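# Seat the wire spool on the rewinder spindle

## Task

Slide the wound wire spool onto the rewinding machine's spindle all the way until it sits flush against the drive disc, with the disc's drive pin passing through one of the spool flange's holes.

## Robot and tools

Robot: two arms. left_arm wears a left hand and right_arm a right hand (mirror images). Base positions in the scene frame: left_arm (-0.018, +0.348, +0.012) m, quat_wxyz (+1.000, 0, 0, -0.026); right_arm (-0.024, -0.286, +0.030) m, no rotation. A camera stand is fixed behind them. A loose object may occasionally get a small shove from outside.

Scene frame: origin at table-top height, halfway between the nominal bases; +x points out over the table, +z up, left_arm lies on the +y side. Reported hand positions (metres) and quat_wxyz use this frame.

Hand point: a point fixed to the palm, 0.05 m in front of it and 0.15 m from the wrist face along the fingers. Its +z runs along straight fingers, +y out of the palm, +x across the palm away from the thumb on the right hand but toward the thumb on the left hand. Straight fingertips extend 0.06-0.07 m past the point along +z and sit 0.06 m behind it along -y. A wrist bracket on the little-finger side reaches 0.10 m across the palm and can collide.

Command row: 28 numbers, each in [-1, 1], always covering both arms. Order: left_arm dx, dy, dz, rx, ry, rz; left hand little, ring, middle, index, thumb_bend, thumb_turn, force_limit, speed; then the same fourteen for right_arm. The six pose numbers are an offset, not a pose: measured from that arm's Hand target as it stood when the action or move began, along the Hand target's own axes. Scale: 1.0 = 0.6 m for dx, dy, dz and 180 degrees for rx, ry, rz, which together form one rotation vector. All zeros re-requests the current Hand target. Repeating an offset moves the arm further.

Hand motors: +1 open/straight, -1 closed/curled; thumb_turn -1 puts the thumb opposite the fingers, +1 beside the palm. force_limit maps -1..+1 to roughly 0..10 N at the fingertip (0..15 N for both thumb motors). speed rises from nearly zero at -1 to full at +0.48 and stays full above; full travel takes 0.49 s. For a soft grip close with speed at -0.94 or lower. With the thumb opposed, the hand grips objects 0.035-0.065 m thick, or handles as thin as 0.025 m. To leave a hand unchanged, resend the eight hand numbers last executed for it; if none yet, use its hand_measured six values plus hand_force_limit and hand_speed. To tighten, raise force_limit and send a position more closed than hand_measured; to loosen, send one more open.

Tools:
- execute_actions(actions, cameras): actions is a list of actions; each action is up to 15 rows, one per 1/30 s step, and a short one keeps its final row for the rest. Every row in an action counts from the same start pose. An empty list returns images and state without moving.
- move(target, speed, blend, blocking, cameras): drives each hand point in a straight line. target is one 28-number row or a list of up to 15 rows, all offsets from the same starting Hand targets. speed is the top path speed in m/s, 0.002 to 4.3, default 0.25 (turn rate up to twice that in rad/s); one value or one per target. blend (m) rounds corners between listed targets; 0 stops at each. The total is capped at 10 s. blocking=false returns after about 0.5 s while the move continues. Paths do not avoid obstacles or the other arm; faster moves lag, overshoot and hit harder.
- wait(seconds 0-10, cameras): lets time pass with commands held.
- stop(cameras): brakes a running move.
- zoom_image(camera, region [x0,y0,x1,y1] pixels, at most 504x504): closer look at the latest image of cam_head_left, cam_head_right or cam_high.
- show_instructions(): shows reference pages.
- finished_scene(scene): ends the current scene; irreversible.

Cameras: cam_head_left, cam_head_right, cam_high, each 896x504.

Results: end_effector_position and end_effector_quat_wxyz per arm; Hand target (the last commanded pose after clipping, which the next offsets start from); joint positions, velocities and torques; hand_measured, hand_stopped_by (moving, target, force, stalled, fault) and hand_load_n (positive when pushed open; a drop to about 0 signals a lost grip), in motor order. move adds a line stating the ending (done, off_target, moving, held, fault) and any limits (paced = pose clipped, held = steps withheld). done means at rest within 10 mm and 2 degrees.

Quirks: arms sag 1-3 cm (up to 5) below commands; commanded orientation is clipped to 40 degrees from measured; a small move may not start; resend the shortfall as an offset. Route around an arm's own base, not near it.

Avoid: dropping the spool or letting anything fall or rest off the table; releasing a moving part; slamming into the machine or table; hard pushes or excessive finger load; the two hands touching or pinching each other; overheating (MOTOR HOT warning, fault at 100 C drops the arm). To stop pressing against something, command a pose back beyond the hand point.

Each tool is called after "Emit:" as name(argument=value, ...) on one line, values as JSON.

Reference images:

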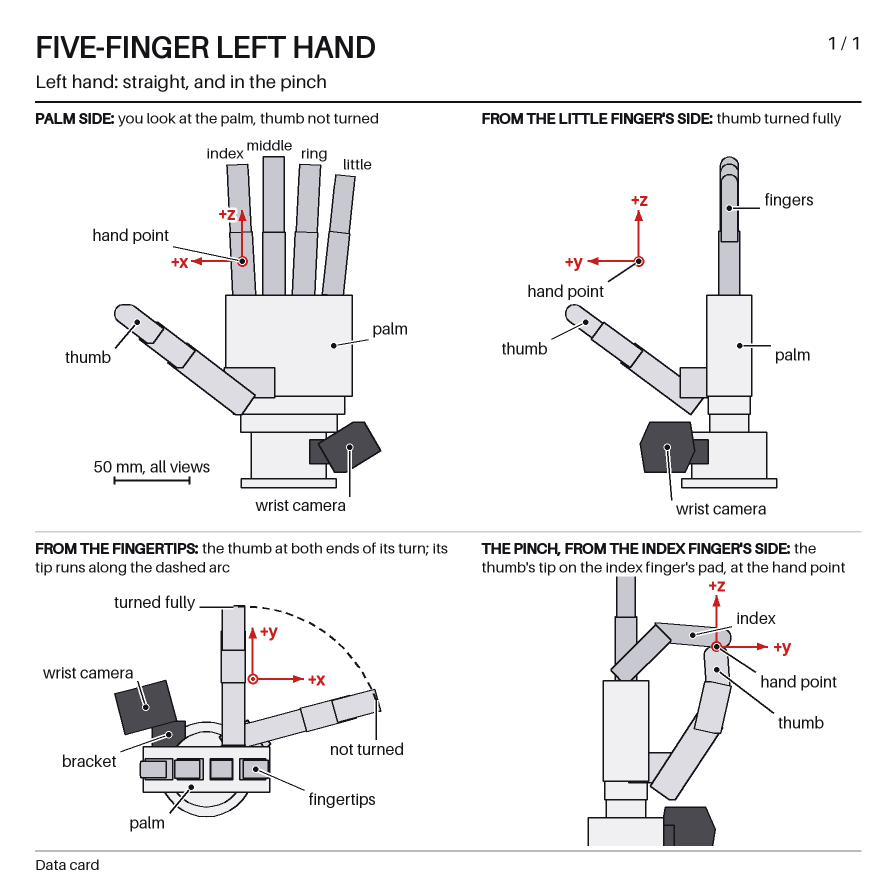

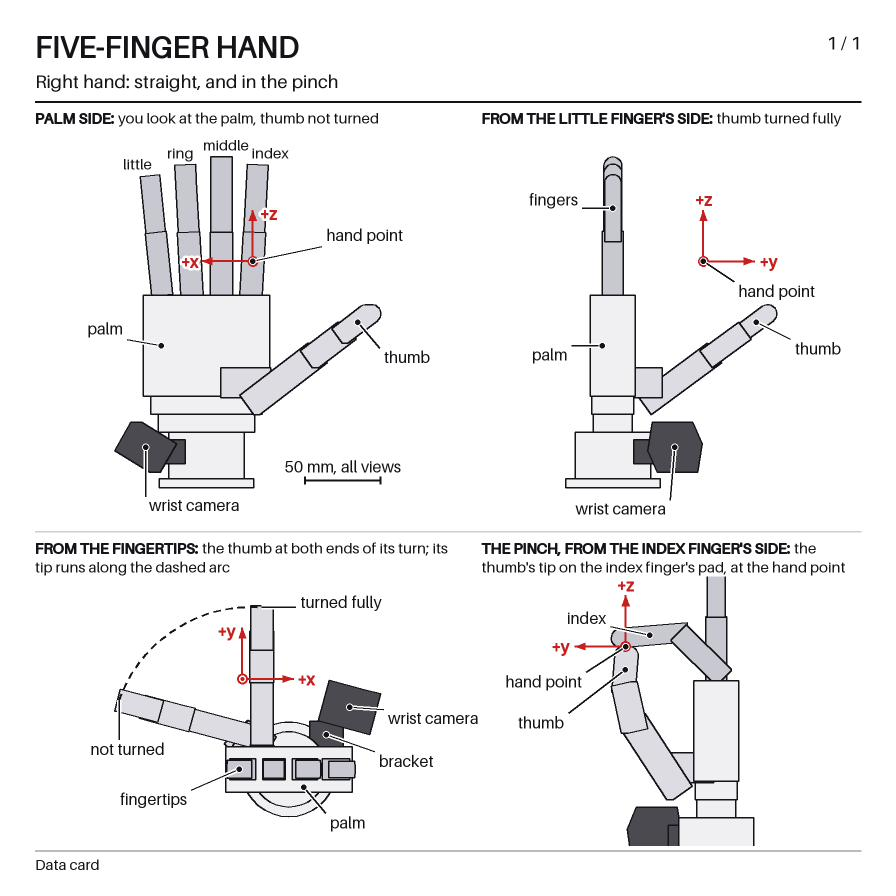

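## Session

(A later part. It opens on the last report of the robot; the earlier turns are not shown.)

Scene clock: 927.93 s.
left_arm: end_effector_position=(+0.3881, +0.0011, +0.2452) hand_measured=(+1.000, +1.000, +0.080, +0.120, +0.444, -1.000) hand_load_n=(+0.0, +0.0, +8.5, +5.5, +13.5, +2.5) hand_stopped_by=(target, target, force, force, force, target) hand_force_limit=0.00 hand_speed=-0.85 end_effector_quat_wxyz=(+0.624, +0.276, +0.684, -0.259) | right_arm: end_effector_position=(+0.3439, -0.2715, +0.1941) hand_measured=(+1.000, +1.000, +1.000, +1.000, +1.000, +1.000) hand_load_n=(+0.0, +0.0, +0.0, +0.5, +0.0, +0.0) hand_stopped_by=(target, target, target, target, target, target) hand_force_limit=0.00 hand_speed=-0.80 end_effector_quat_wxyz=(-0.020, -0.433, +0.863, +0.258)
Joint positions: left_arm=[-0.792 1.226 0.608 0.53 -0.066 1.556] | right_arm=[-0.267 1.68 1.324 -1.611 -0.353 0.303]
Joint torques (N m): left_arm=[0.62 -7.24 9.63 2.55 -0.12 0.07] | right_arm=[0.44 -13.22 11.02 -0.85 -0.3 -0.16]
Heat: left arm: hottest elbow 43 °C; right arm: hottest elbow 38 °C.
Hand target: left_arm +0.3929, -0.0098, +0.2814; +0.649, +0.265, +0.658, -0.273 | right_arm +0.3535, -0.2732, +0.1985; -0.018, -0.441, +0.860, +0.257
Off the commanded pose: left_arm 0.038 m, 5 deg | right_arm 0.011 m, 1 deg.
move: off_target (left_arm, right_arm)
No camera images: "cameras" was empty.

Emit:
move(target=[0,-0.0095,0.0093,0,0,0,1,1,-0.2,-0.2,0.4,-1,0.0,-0.85,0,0,0,0,0,0,1,1,1,1,1,1,0,-0.8], speed=0.03, cameras=[])

Scene clock: 937.43 s.
left_arm: end_effector_position=(+0.3867, -0.0007, +0.2412) hand_measured=(+1.000, +1.000, +0.080, +0.120, +0.444, -1.000) hand_load_n=(+0.0, +0.0, +8.5, +5.5, +13.5, +2.5) hand_stopped_by=(target, target, force, force, force, target) hand_force_limit=0.00 hand_speed=-0.85 end_effector_quat_wxyz=(+0.622, +0.276, +0.687, -0.256) | right_arm: end_effector_position=(+0.3439, -0.2715, +0.1941) hand_measured=(+1.000, +1.000, +1.000, +1.000, +1.000, +1.000) hand_load_n=(+0.0, +0.0, +0.0, +0.5, +0.0, +0.0) hand_stopped_by=(target, target, target, target, target, target) hand_force_limit=0.00 hand_speed=-0.80 end_effector_quat_wxyz=(-0.020, -0.433, +0.863, +0.258)
Joint positions: left_arm=[-0.801 1.234 0.608 0.53 -0.08 1.555] | right_arm=[-0.267 1.68 1.324 -1.611 -0.353 0.303]
Joint torques (N m): left_arm=[0.09 -6.83 10.48 2.65 -0.15 0.06] | right_arm=[0.5 -13.22 10.95 -0.92 -0.29 -0.18]
Heat: left arm: hottest elbow 43 °C; right arm: hottest elbow 38 °C.
Hand target: left_arm +0.3929, -0.0178, +0.2814; +0.649, +0.265, +0.658, -0.273 | right_arm +0.3535, -0.2732, +0.1985; -0.018, -0.441, +0.860, +0.257
Off the commanded pose: left_arm 0.044 m, 5 deg | right_arm 0.011 m, 1 deg.
move: off_target (left_arm, right_arm)
No camera images: "cameras" was empty.

Emit:
move(target=[[-0.003,-0.0707,-0.0423,0,0,0,1,1,-0.2,-0.2,0.4,-1,0.0,-0.85,0,0,0,0,0,0,1,1,1,1,1,1,0,-0.8],[-0.0077,0.0063,-0.0237,0,0,0,1,1,-0.2,-0.2,0.4,-1,0.0,-0.85,0,0,0,0,0,0,1,1,1,1,1,1,0,-0.8]], speed=[0.05,0.02], cameras=["all"])

Emit:
zoom_image(camera="cam_high", region=[325, 180, 385, 240])

Emit:
zoom_image(camera="cam_head_left", region=[440, 190, 520, 270])

Emit:
zoom_image(camera="cam_head_right", region=[420, 190, 500, 270])

Scene clock: 979.40 s.
left_arm: end_effector_position=(+0.3772, -0.0054, +0.2599) hand_measured=(+1.000, +1.000, +0.080, +0.120, +0.444, -1.000) hand_load_n=(+0.0, +0.0, +8.5, +6.0, +13.5, +2.5) hand_stopped_by=(target, target, force, force, force, target) hand_force_limit=0.00 hand_speed=-0.85 end_effector_quat_wxyz=(+0.631, +0.276, +0.673, -0.269) | right_arm: end_effector_position=(+0.3439, -0.2715, +0.1941) hand_measured=(+1.000, +1.000, +1.000, +1.000, +1.000, +1.000) hand_load_n=(+0.0, +0.0, +0.0, +0.0, +0.0, +0.0) hand_stopped_by=(target, target, target, target, target, target) hand_force_limit=0.00 hand_speed=-0.80 end_effector_quat_wxyz=(-0.020, -0.433, +0.863, +0.258)
Joint positions: left_arm=[-0.821 1.197 0.608 0.53 -0.08 1.553] | right_arm=[-0.267 1.68 1.324 -1.611 -0.353 0.303]
Joint torques (N m): left_arm=[2.55 -7.12 9.07 1.8 0.2 0.09] | right_arm=[0.38 -13.27 10.96 -0.87 -0.29 -0.17]
Heat: left arm: hottest elbow 45 °C; right arm: hottest elbow 38 °C.
Hand target: left_arm +0.3855, -0.0051, +0.2861; +0.649, +0.265, +0.658, -0.273 | right_arm +0.3535, -0.2732, +0.1985; -0.018, -0.441, +0.860, +0.257
Off the commanded pose: left_arm 0.027 m, 3 deg | right_arm 0.011 m, 1 deg.
move: off_target (left_arm, right_arm)

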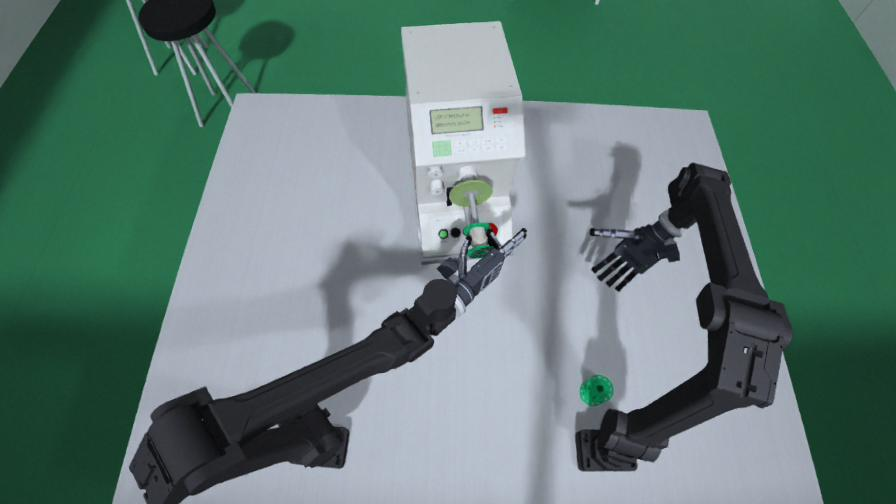

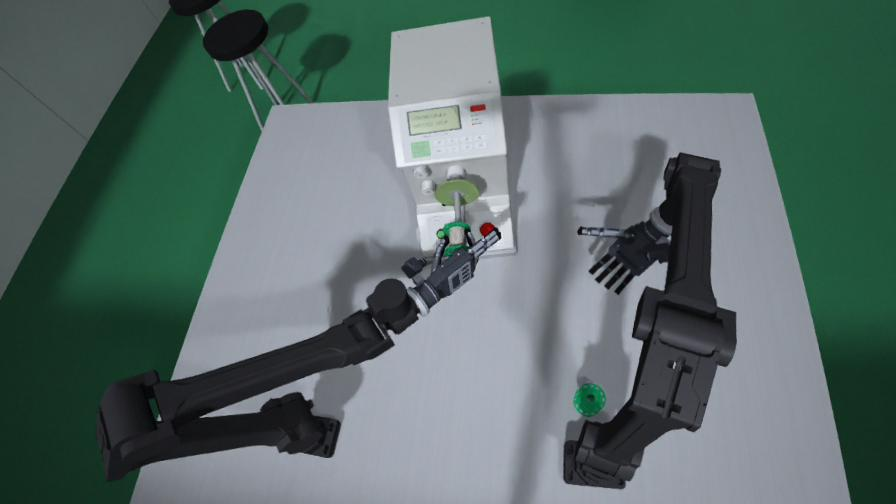

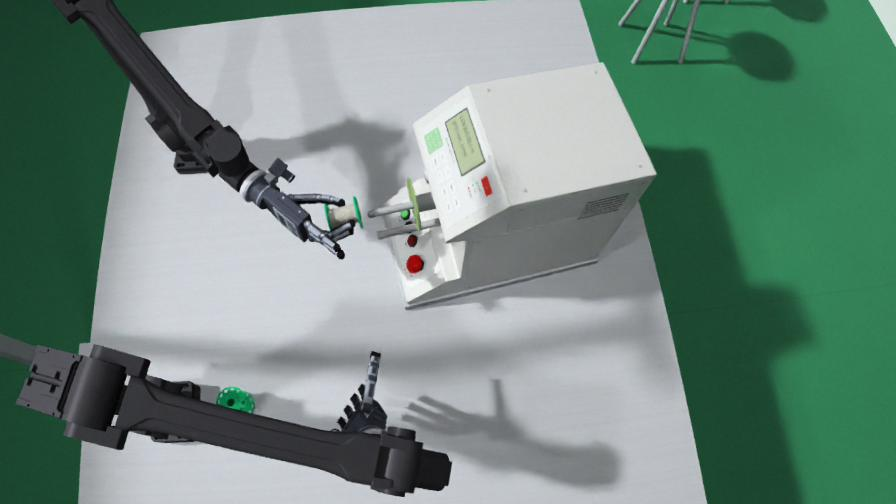

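Scaled by 8.400 from the camera's 896x504 image, which has a finer 1280x720 frame.

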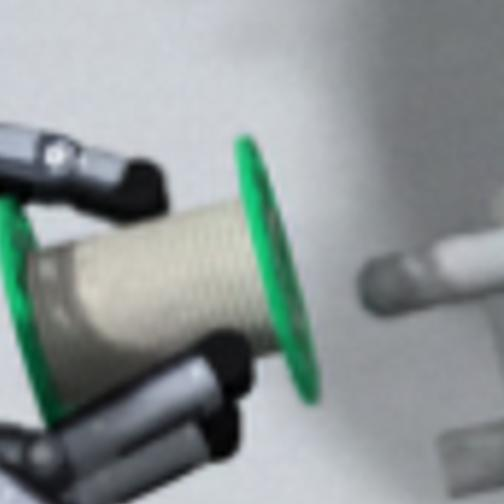

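Scaled by 6.300 from the camera's 896x504 image, which has a finer 1280x720 frame.

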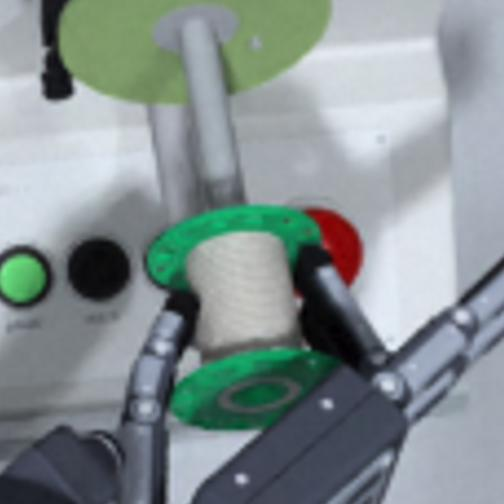

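Scaled by 6.300 from the camera's 896x504 image, which has a finer 1280x720 frame.

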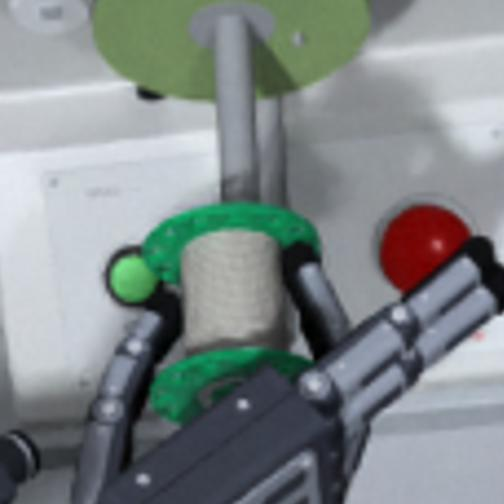

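Emit:
move(target=[0.0233,0.0073,0.0073,0,0,0,1,1,-0.2,-0.2,0.4,-1,0.0,-0.85,0,0,0,0,0,0,1,1,1,1,1,1,0,-0.8], speed=0.02, cameras=[])

Scene clock: 995.17 s.
left_arm: end_effector_position=(+0.3831, -0.0062, +0.2498) hand_measured=(+1.000, +1.000, +0.080, +0.120, +0.444, -1.000) hand_load_n=(+0.0, +0.0, +8.5, +5.5, +13.5, +2.5) hand_stopped_by=(target, target, force, force, force, target) hand_force_limit=0.00 hand_speed=-0.85 end_effector_quat_wxyz=(+0.628, +0.278, +0.676, -0.267) | right_arm: end_effector_position=(+0.3439, -0.2715, +0.1941) hand_measured=(+1.000, +1.000, +1.000, +1.000, +1.000, +1.000) hand_load_n=(+0.0, +0.5, +0.0, +0.0, +0.0, +0.0) hand_stopped_by=(target, target, target, target, target, target) hand_force_limit=0.00 hand_speed=-0.80 end_effector_quat_wxyz=(-0.020, -0.433, +0.863, +0.258)
Joint positions: left_arm=[-0.809 1.227 0.608 0.55 -0.067 1.553] | right_arm=[-0.267 1.68 1.324 -1.611 -0.353 0.303]
Joint torques (N m): left_arm=[2.61 -6.71 8.09 2.81 0.19 0.1] | right_arm=[0.38 -13.04 10.96 -0.88 -0.3 -0.18]
Heat: left arm: hottest elbow 44 °C; right arm: hottest elbow 38 °C.
Hand target: left_arm +0.3915, -0.0051, +0.2721; +0.649, +0.265, +0.658, -0.273 | right_arm +0.3535, -0.2732, +0.1985; -0.018, -0.441, +0.860, +0.257
Off the commanded pose: left_arm 0.024 m, 4 deg | right_arm 0.011 m, 1 deg.
move: off_target (left_arm, right_arm)
No camera images: "cameras" was empty.

Emit:
move(target=[0.005,0.0053,0.004,0,0.0067,-0.0089,1,1,-0.2,-0.2,0.4,-1,0.0,-0.85,0,0,0,0,0,0,1,1,1,1,1,1,0,-0.8], speed=0.02, cameras=["all"])

Emit:
zoom_image(camera="cam_high", region=[325, 180, 385, 240])

Emit:
zoom_image(camera="cam_head_left", region=[450, 200, 510, 260])

Emit:
zoom_image(camera="cam_head_right", region=[430, 200, 490, 260])

Scene clock: 1010.73 s.
left_arm: end_effector_position=(+0.3856, -0.0040, +0.2484) hand_measured=(+1.000, +1.000, +0.080, +0.120, +0.444, -1.000) hand_load_n=(+0.0, +0.0, +8.5, +5.5, +14.0, +2.0) hand_stopped_by=(target, target, force, force, force, target) hand_force_limit=0.00 hand_speed=-0.85 end_effector_quat_wxyz=(+0.624, +0.269, +0.680, -0.276) | right_arm: end_effector_position=(+0.3439, -0.2715, +0.1941) hand_measured=(+1.000, +1.000, +1.000, +1.000, +1.000, +1.000) hand_load_n=(+0.0, -0.5, +0.0, +0.0, +0.0, +0.0) hand_stopped_by=(target, target, target, target, target, target) hand_force_limit=0.00 hand_speed=-0.80 end_effector_quat_wxyz=(-0.020, -0.433, +0.863, +0.258)
Joint positions: left_arm=[-0.796 1.227 0.608 0.55 -0.054 1.529] | right_arm=[-0.267 1.68 1.324 -1.611 -0.353 0.303]
Joint torques (N m): left_arm=[2.73 -6.77 8.98 1.77 0.19 0.03] | right_arm=[0.5 -13.16 10.93 -0.84 -0.28 -0.18]
Heat: left arm: hottest elbow 44 °C; right arm: hottest elbow 38 °C.
Hand target: left_arm +0.3954, -0.0046, +0.2691; +0.639, +0.259, +0.669, -0.279 | right_arm +0.3535, -0.2732, +0.1985; -0.018, -0.441, +0.860, +0.257
Off the commanded pose: left_arm 0.023 m, 2 deg | right_arm 0.011 m, 1 deg.
move: off_target (left_arm, right_arm)

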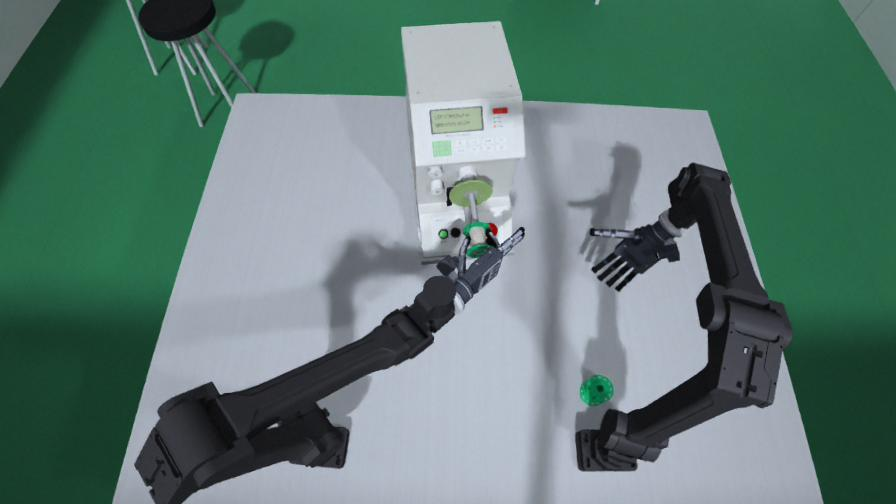

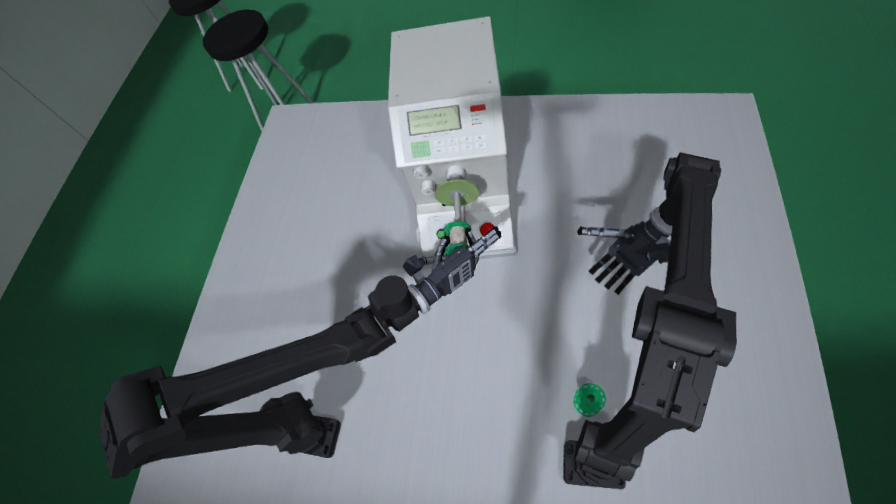

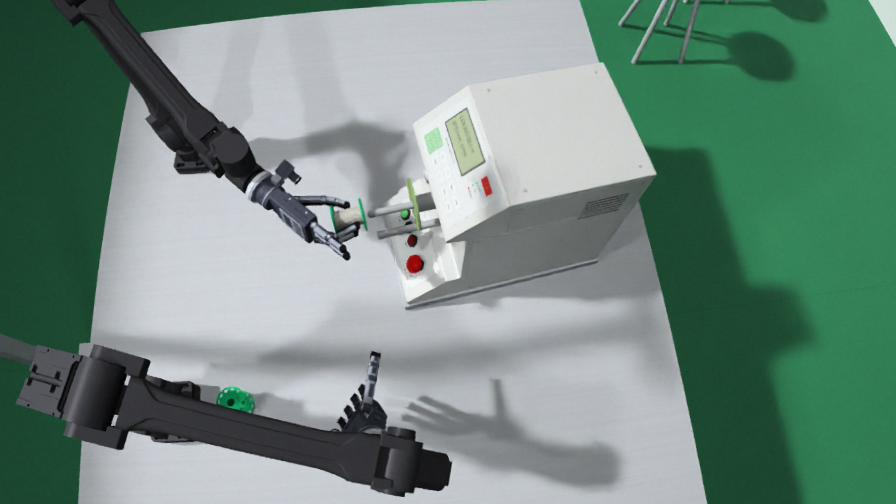

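Scaled by 8.400 from the camera's 896x504 image, which has a finer 1280x720 frame.

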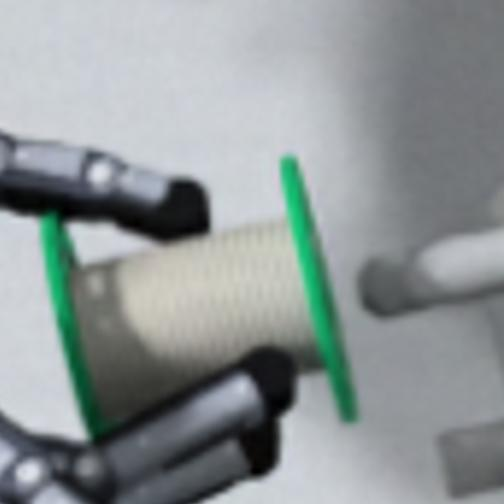

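Scaled by 8.400 from the camera's 896x504 image, which has a finer 1280x720 frame.

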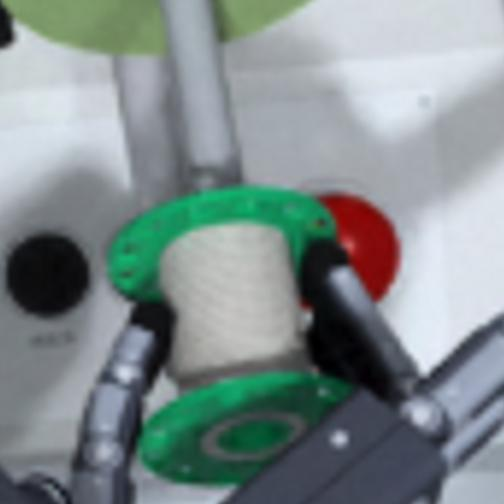

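Scaled by 8.400 from the camera's 896x504 image, which has a finer 1280x720 frame.

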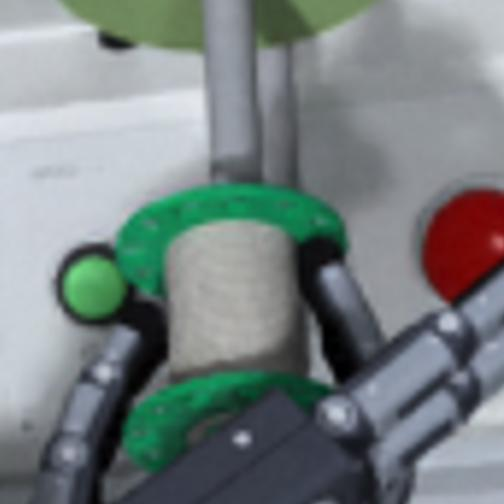

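Emit:
move(target=[0.0043,0.0096,0.0096,0,0,0,1,1,-0.2,-0.2,0.4,-1,0.0,-0.85,0,0,0,0,0,0,1,1,1,1,1,1,0,-0.8], speed=0.02, cameras=[])

Scene clock: 1037.23 s.
left_arm: end_effector_position=(+0.3913, -0.0018, +0.2373) hand_measured=(+1.000, +1.000, +0.080, +0.120, +0.444, -1.000) hand_load_n=(+0.0, +0.0, +8.0, +6.0, +14.0, +2.5) hand_stopped_by=(target, target, force, force, force, target) hand_force_limit=0.00 hand_speed=-0.85 end_effector_quat_wxyz=(+0.617, +0.271, +0.687, -0.273) | right_arm: end_effector_position=(+0.3439, -0.2715, +0.1941) hand_measured=(+1.000, +1.000, +1.000, +1.000, +1.000, +1.000) hand_load_n=(+0.0, +0.0, +0.0, +0.0, -0.5, +0.0) hand_stopped_by=(target, target, target, target, target, target) hand_force_limit=0.00 hand_speed=-0.80 end_effector_quat_wxyz=(-0.020, -0.433, +0.863, +0.258)
Joint positions: left_arm=[-0.779 1.248 0.608 0.55 -0.038 1.528] | right_arm=[-0.267 1.68 1.324 -1.611 -0.353 0.303]
Joint torques (N m): left_arm=[2.67 -6.89 9.42 2.24 0.15 0.07] | right_arm=[0.44 -13.27 10.99 -0.87 -0.29 -0.18]
Heat: left arm: hottest elbow 43 °C; right arm: hottest elbow 38 °C.
Hand target: left_arm +0.4034, -0.0046, +0.2661; +0.638, +0.259, +0.669, -0.279 | right_arm +0.3535, -0.2732, +0.1985; -0.018, -0.441, +0.860, +0.257
Off the commanded pose: left_arm 0.031 m, 4 deg | right_arm 0.011 m, 1 deg.
move: off_target (left_arm, right_arm)
No camera images: "cameras" was empty.

Emit:
move(target=[[-0.0257,-0.02,-0.0057,0,0,0,1,1,-0.2,-0.2,0.4,-1,0.0,-0.85,0,0,0,0,0,0,1,1,1,1,1,1,0,-0.8],[-0.0332,-0.0072,0,0,0,0,1,1,-0.2,-0.2,0.4,-1,0.0,-0.85,0,0,0,0,0,0,1,1,1,1,1,1,0,-0.8]], speed=0.02, cameras=[])

Scene clock: 1060.10 s.
left_arm: end_effector_position=(+0.3871, +0.0026, +0.2384) hand_measured=(+1.000, +1.000, +0.080, +0.120, +0.444, -1.000) hand_load_n=(+0.0, +0.0, +8.5, +5.5, +13.5, +2.5) hand_stopped_by=(target, target, force, force, force, target) hand_force_limit=0.00 hand_speed=-0.85 end_effector_quat_wxyz=(+0.610, +0.272, +0.694, -0.267) | right_arm: end_effector_position=(+0.3439, -0.2715, +0.1941) hand_measured=(+1.000, +1.000, +1.000, +1.000, +1.000, +1.000) hand_load_n=(+0.0, +0.0, +0.0, +0.0, +0.0, +0.0) hand_stopped_by=(target, target, target, target, target, target) hand_force_limit=0.00 hand_speed=-0.80 end_effector_quat_wxyz=(-0.020, -0.433, +0.863, +0.258)
Joint positions: left_arm=[-0.783 1.221 0.608 0.501 -0.048 1.526] | right_arm=[-0.267 1.68 1.324 -1.611 -0.353 0.303]
Joint torques (N m): left_arm=[2.14 -7.77 11.49 1.47 0.18 0.08] | right_arm=[0.62 -13.27 11 -0.91 -0.31 -0.18]
Heat: left arm: hottest elbow 44 °C; right arm: hottest elbow 38 °C.
Hand target: left_arm +0.4014, -0.0075, +0.2862; +0.638, +0.259, +0.669, -0.279 | right_arm +0.3535, -0.2732, +0.1985; -0.018, -0.441, +0.860, +0.257
Off the commanded pose: left_arm 0.051 m, 5 deg | right_arm 0.011 m, 1 deg.
move: off_target (left_arm, right_arm)
No camera images: "cameras" was empty.

Emit:
move(target=[[0.0138,-0.1082,-0.0527,0,0,0,1,1,-0.2,-0.2,0.4,-1,0.0,-0.85,0,0,0,0,0,0,1,1,1,1,1,1,0,-0.8],[-0.0088,-0.0097,0.0103,0,0,0,1,1,-0.2,-0.2,0.4,-1,0.0,-0.85,0,0,0,0,0,0,1,1,1,1,1,1,0,-0.8]], speed=[0.06,0.03], cameras=[])

Scene clock: 1109.30 s.
left_arm: end_effector_position=(+0.3833, -0.0052, +0.2471) hand_measured=(+1.000, +1.000, +0.080, +0.120, +0.444, -1.000) hand_load_n=(+0.0, +0.0, +8.5, +5.5, +13.5, +2.5) hand_stopped_by=(target, target, force, force, force, target) hand_force_limit=0.00 hand_speed=-0.85 end_effector_quat_wxyz=(+0.612, +0.272, +0.691, -0.271) | right_arm: end_effector_position=(+0.3439, -0.2715, +0.1941) hand_measured=(+1.000, +1.000, +1.000, +1.000, +1.000, +1.000) hand_load_n=(+0.0, +0.0, +0.0, +0.0, +0.0, +0.0) hand_stopped_by=(target, target, target, target, target, target) hand_force_limit=0.00 hand_speed=-0.80 end_effector_quat_wxyz=(-0.020, -0.433, +0.863, +0.258)
Joint positions: left_arm=[-0.803 1.214 0.624 0.486 -0.062 1.521] | right_arm=[-0.267 1.68 1.324 -1.611 -0.353 0.303]
Joint torques (N m): left_arm=[2.55 -6.59 12.07 1.48 0.17 0.12] | right_arm=[0.5 -13.16 10.95 -0.81 -0.31 -0.18]
Heat: left arm: hottest elbow 47 °C; right arm: hottest elbow 38 °C.
Hand target: left_arm +0.4019, -0.0159, +0.2914; +0.638, +0.259, +0.669, -0.279 | right_arm +0.3535, -0.2732, +0.1985; -0.018, -0.441, +0.860, +0.257
Off the commanded pose: left_arm 0.049 m, 4 deg | right_arm 0.011 m, 1 deg.
move: off_target (left_arm, right_arm)
No camera images: "cameras" was empty.

Emit:
wait(seconds=0.1, cameras=["all"])

Emit:
zoom_image(camera="cam_high", region=[325, 180, 385, 240])

Emit:
zoom_image(camera="cam_head_left", region=[450, 200, 510, 260])

Emit:
zoom_image(camera="cam_head_right", region=[430, 200, 490, 260])

Scene clock: 1117.13 s.
left_arm: end_effector_position=(+0.3833, -0.0052, +0.2471) hand_measured=(+1.000, +1.000, +0.080, +0.120, +0.444, -1.000) hand_load_n=(+0.0, +0.0, +8.5, +5.5, +14.0, +2.5) hand_stopped_by=(target, target, force, force, force, target) hand_force_limit=0.00 hand_speed=-0.85 end_effector_quat_wxyz=(+0.612, +0.272, +0.691, -0.271) | right_arm: end_effector_position=(+0.3439, -0.2715, +0.1941) hand_measured=(+1.000, +1.000, +1.000, +1.000, +1.000, +1.000) hand_load_n=(+0.0, +0.0, +0.0, +0.0, +0.0, +0.0) hand_stopped_by=(target, target, target, target, target, target) hand_force_limit=0.00 hand_speed=-0.80 end_effector_quat_wxyz=(-0.020, -0.433, +0.863, +0.258)
Joint positions: left_arm=[-0.803 1.214 0.624 0.486 -0.062 1.521] | right_arm=[-0.267 1.68 1.324 -1.611 -0.353 0.303]
Joint torques (N m): left_arm=[2.49 -6.59 12.05 1.47 0.17 0.12] | right_arm=[0.67 -13.22 11.03 -0.81 -0.29 -0.18]
Heat: left arm: hottest elbow 49 °C; right arm: hottest elbow 38 °C.
Hand target: left_arm +0.4019, -0.0159, +0.2914; +0.638, +0.259, +0.669, -0.279 | right_arm +0.3535, -0.2732, +0.1985; -0.018, -0.441, +0.860, +0.257
Off the commanded pose: left_arm 0.049 m, 4 deg | right_arm 0.011 m, 1 deg.
wait: 0.10 s; at rest from the start

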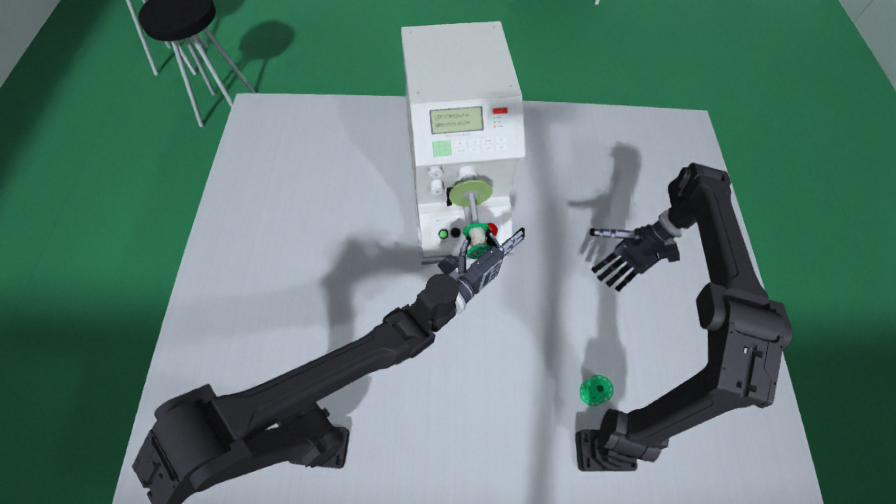

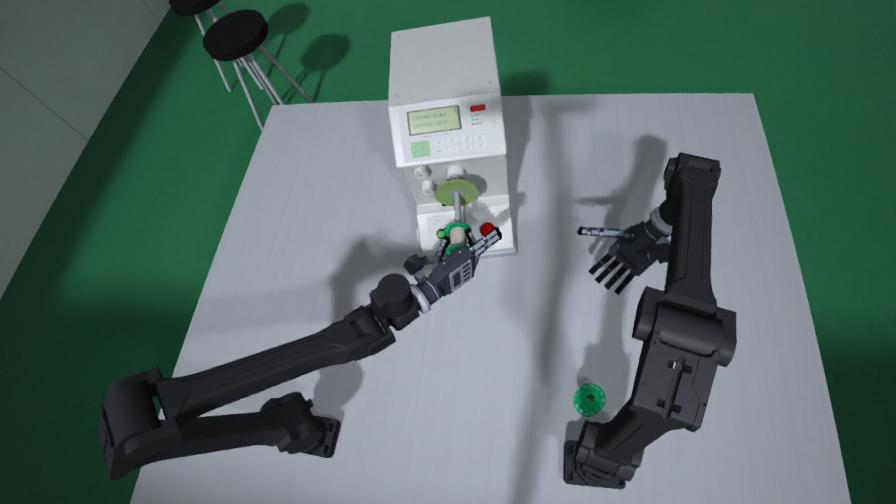

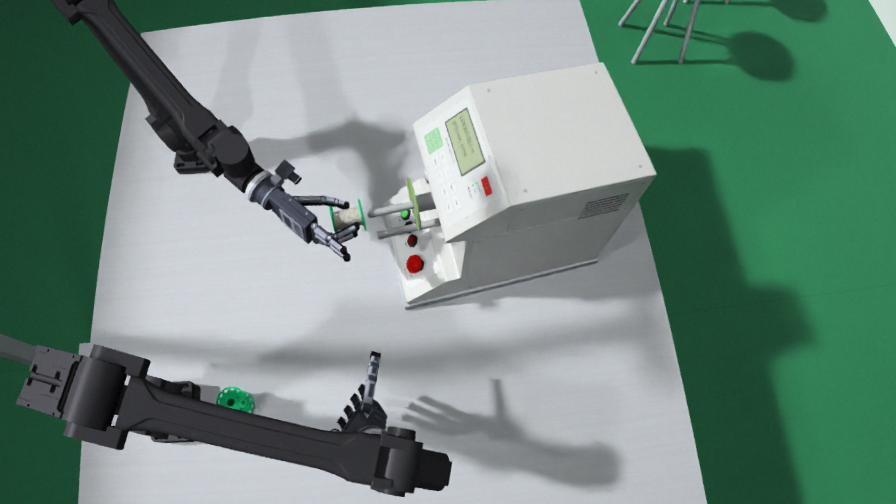

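Scaled by 8.400 from the camera's 896x504 image, which has a finer 1280x720 frame.

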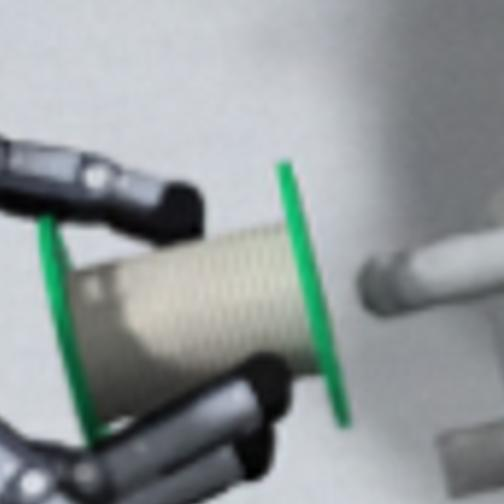

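Scaled by 8.400 from the camera's 896x504 image, which has a finer 1280x720 frame.

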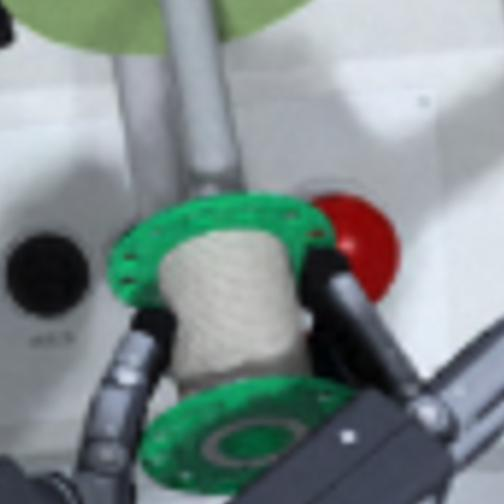

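Scaled by 8.400 from the camera's 896x504 image, which has a finer 1280x720 frame.

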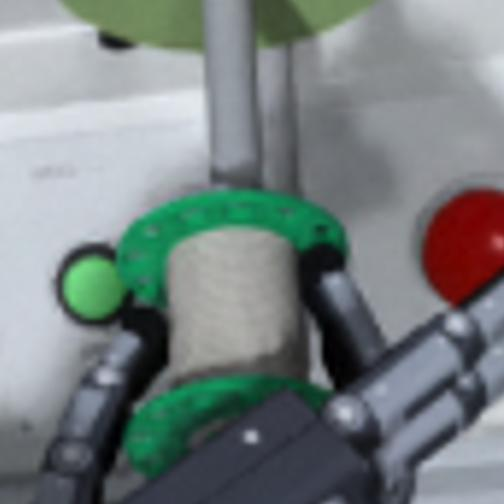

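Emit:
move(target=[-0.0055,0.0318,0.027,0,0,0,1,1,-0.2,-0.2,0.4,-1,0.0,-0.85,0,0,0,0,0,0,1,1,1,1,1,1,0,-0.8], speed=0.03, cameras=["all"])

Emit:
zoom_image(camera="cam_high", region=[325, 180, 385, 240])

Emit:
zoom_image(camera="cam_head_left", region=[450, 200, 510, 260])

Emit:
zoom_image(camera="cam_head_right", region=[430, 200, 490, 260])

Scene clock: 1137.10 s.
left_arm: end_effector_position=(+0.4075, -0.0040, +0.2482) hand_measured=(+1.000, +1.000, +0.080, +0.120, +0.444, -1.000) hand_load_n=(+0.0, +0.0, +8.5, +6.0, +13.5, +2.5) hand_stopped_by=(target, target, force, force, force, target) hand_force_limit=0.00 hand_speed=-0.85 end_effector_quat_wxyz=(+0.610, +0.270, +0.693, -0.273) | right_arm: end_effector_position=(+0.3439, -0.2715, +0.1941) hand_measured=(+1.000, +1.000, +1.000, +1.000, +1.000, +1.000) hand_load_n=(+0.0, +0.0, +0.0, +0.0, +0.0, +0.0) hand_stopped_by=(target, target, target, target, target, target) hand_force_limit=0.00 hand_speed=-0.80 end_effector_quat_wxyz=(-0.020, -0.433, +0.863, +0.258)
Joint positions: left_arm=[-0.75 1.256 0.664 0.486 -0.009 1.521] | right_arm=[-0.267 1.68 1.324 -1.611 -0.353 0.303]
Joint torques (N m): left_arm=[2.61 -7.24 11.99 1.54 0.19 0.14] | right_arm=[0.44 -13.33 10.97 -0.88 -0.3 -0.17]
Heat: left arm: hottest elbow 51 °C; right arm: hottest elbow 39 °C.
Hand target: left_arm +0.4271, -0.0136, +0.2934; +0.638, +0.259, +0.669, -0.279 | right_arm +0.3535, -0.2732, +0.1985; -0.018, -0.441, +0.860, +0.257
Off the commanded pose: left_arm 0.050 m, 4 deg | right_arm 0.011 m, 1 deg.
move: off_target (left_arm, right_arm)

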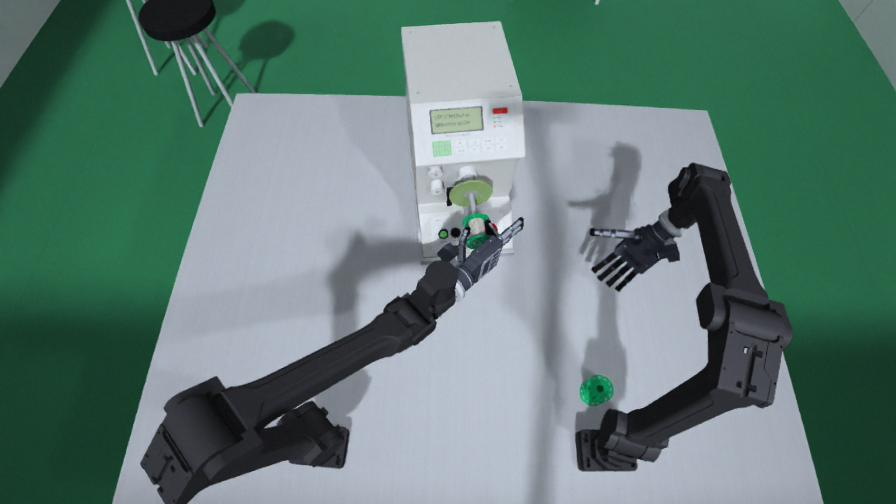

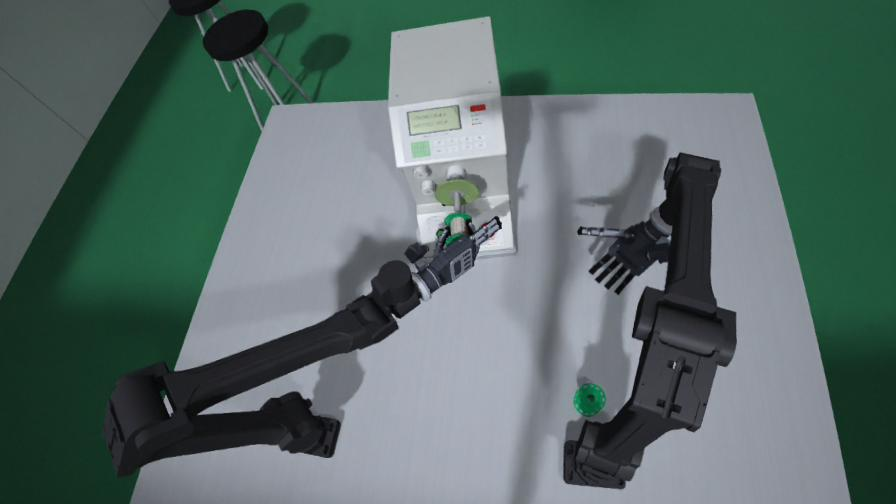

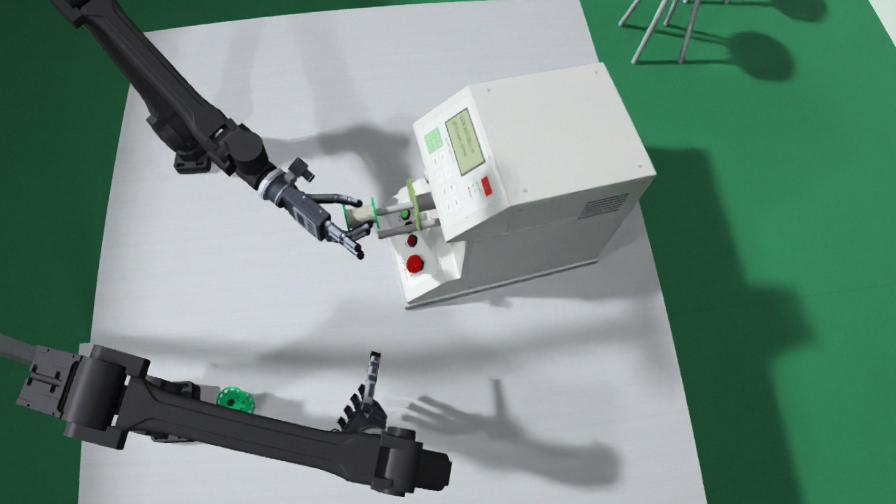

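Scaled by 8.400 from the camera's 896x504 image, which has a finer 1280x720 frame.

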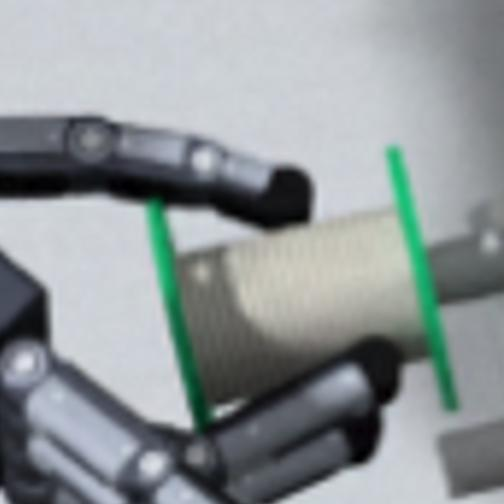

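Scaled by 8.400 from the camera's 896x504 image, which has a finer 1280x720 frame.

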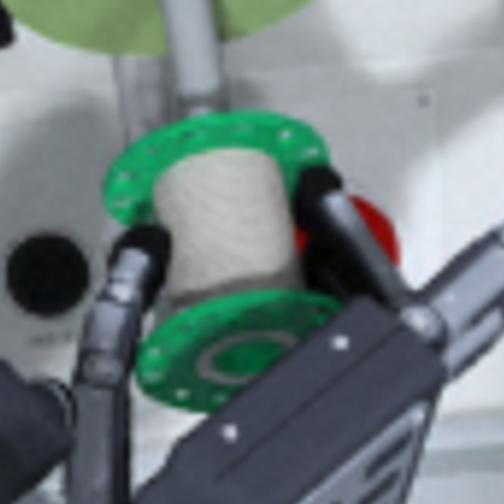

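Scaled by 8.400 from the camera's 896x504 image, which has a finer 1280x720 frame.

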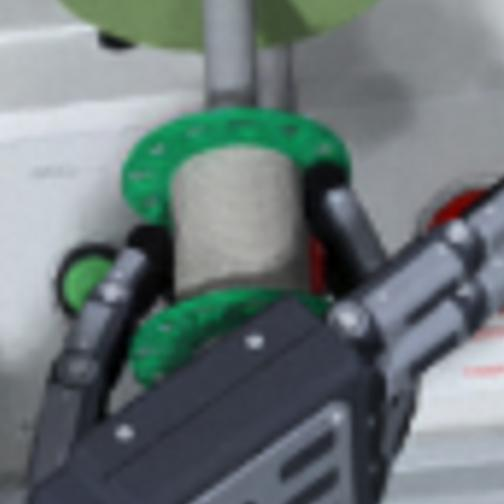

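Emit:
move(target=[-0.006,0.0407,0.0292,0,0,0,1,1,-0.2,-0.2,0.4,-1,0.0,-0.85,0,0,0,0,0,0,1,1,1,1,1,1,0,-0.8], speed=0.03, cameras=["all"])

Emit:
zoom_image(camera="cam_high", region=[345, 170, 425, 250])

Emit:
zoom_image(camera="cam_head_left", region=[440, 180, 510, 250])

Emit:
zoom_image(camera="cam_head_right", region=[430, 180, 500, 250])

Scene clock: 1160.57 s.
left_arm: end_effector_position=(+0.4361, +0.0001, +0.2488) hand_measured=(+1.000, +1.000, +0.080, +0.120, +0.444, -1.000) hand_load_n=(+0.0, +0.0, +8.0, +6.0, +14.0, +2.5) hand_stopped_by=(target, target, force, force, force, target) hand_force_limit=0.00 hand_speed=-0.85 end_effector_quat_wxyz=(+0.609, +0.268, +0.694, -0.274) | right_arm: end_effector_position=(+0.3439, -0.2715, +0.1941) hand_measured=(+1.000, +1.000, +1.000, +1.000, +1.000, +1.000) hand_load_n=(+0.0, +0.0, +0.5, +0.0, +0.0, +0.0) hand_stopped_by=(target, target, target, target, target, target) hand_force_limit=0.00 hand_speed=-0.80 end_effector_quat_wxyz=(-0.020, -0.433, +0.863, +0.258)
Joint positions: left_arm=[-0.687 1.304 0.71 0.486 0.053 1.521] | right_arm=[-0.267 1.68 1.324 -1.611 -0.353 0.303]
Joint torques (N m): left_arm=[2.55 -7.77 12.14 1.55 0.21 0.15] | right_arm=[0.44 -13.16 10.97 -0.87 -0.31 -0.16]
Heat: left arm: hottest elbow 50 °C; right arm: hottest elbow 39 °C.
Hand target: left_arm +0.4569, -0.0086, +0.2955; +0.638, +0.259, +0.669, -0.279 | right_arm +0.3535, -0.2732, +0.1985; -0.018, -0.441, +0.860, +0.257
Off the commanded pose: left_arm 0.052 m, 5 deg | right_arm 0.011 m, 1 deg.
move: off_target (left_arm, right_arm)

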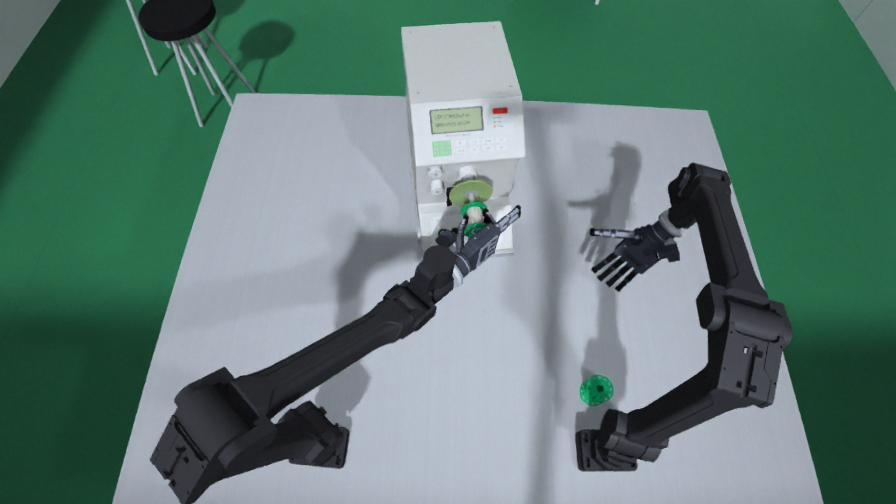

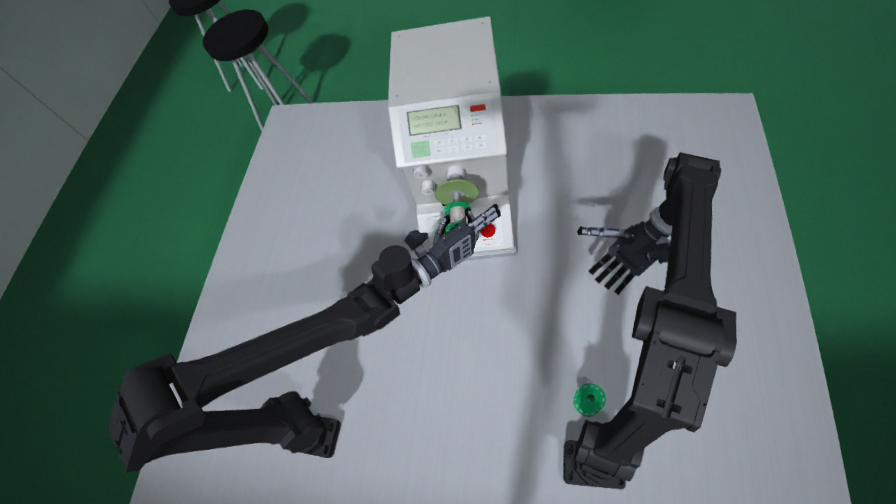

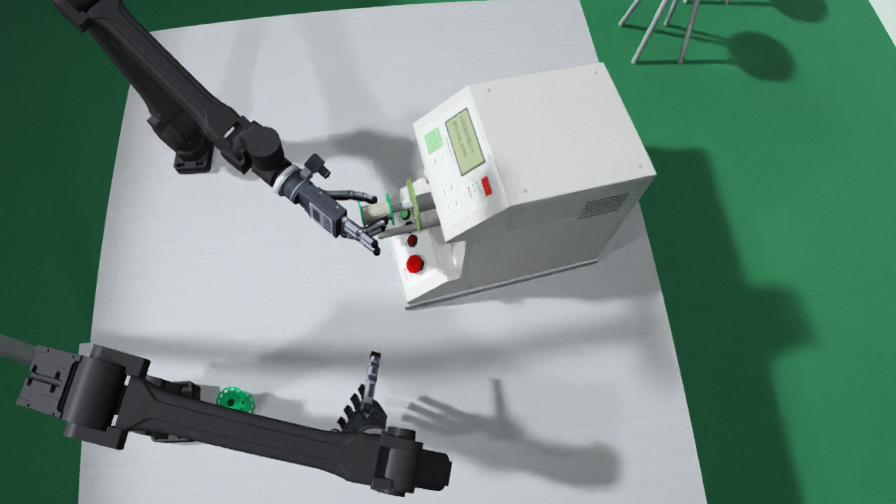

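Scaled by 6.300 from the camera's 896x504 image, which has a finer 1280x720 frame.

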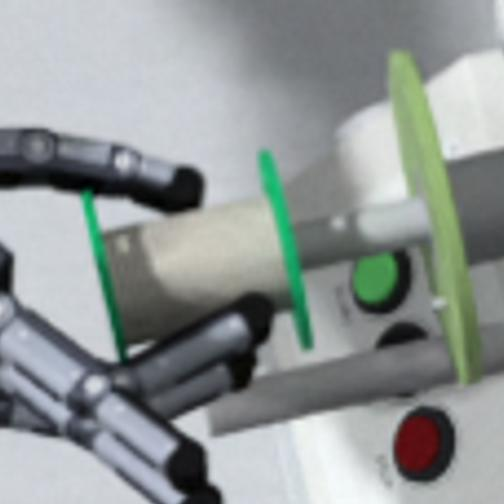

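Scaled by 7.200 from the camera's 896x504 image, which has a finer 1280x720 frame.

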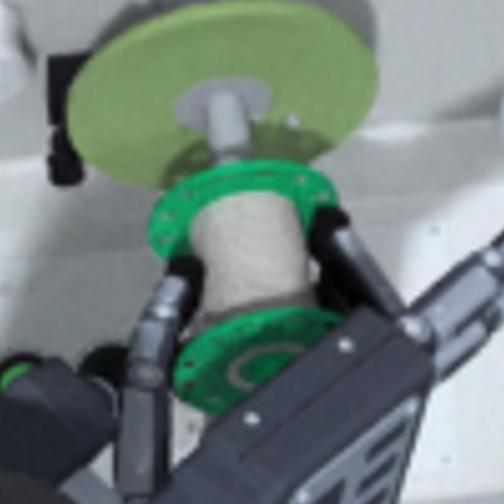

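Scaled by 7.200 from the camera's 896x504 image, which has a finer 1280x720 frame.

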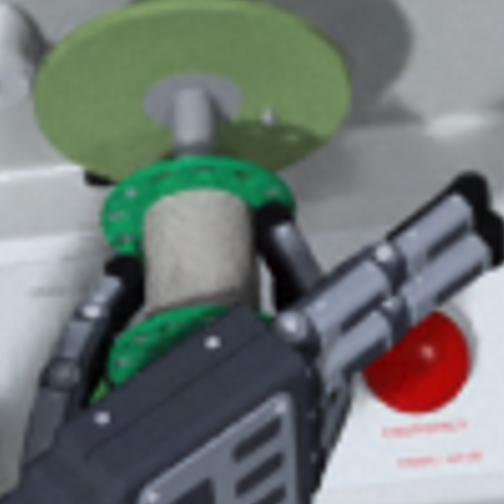

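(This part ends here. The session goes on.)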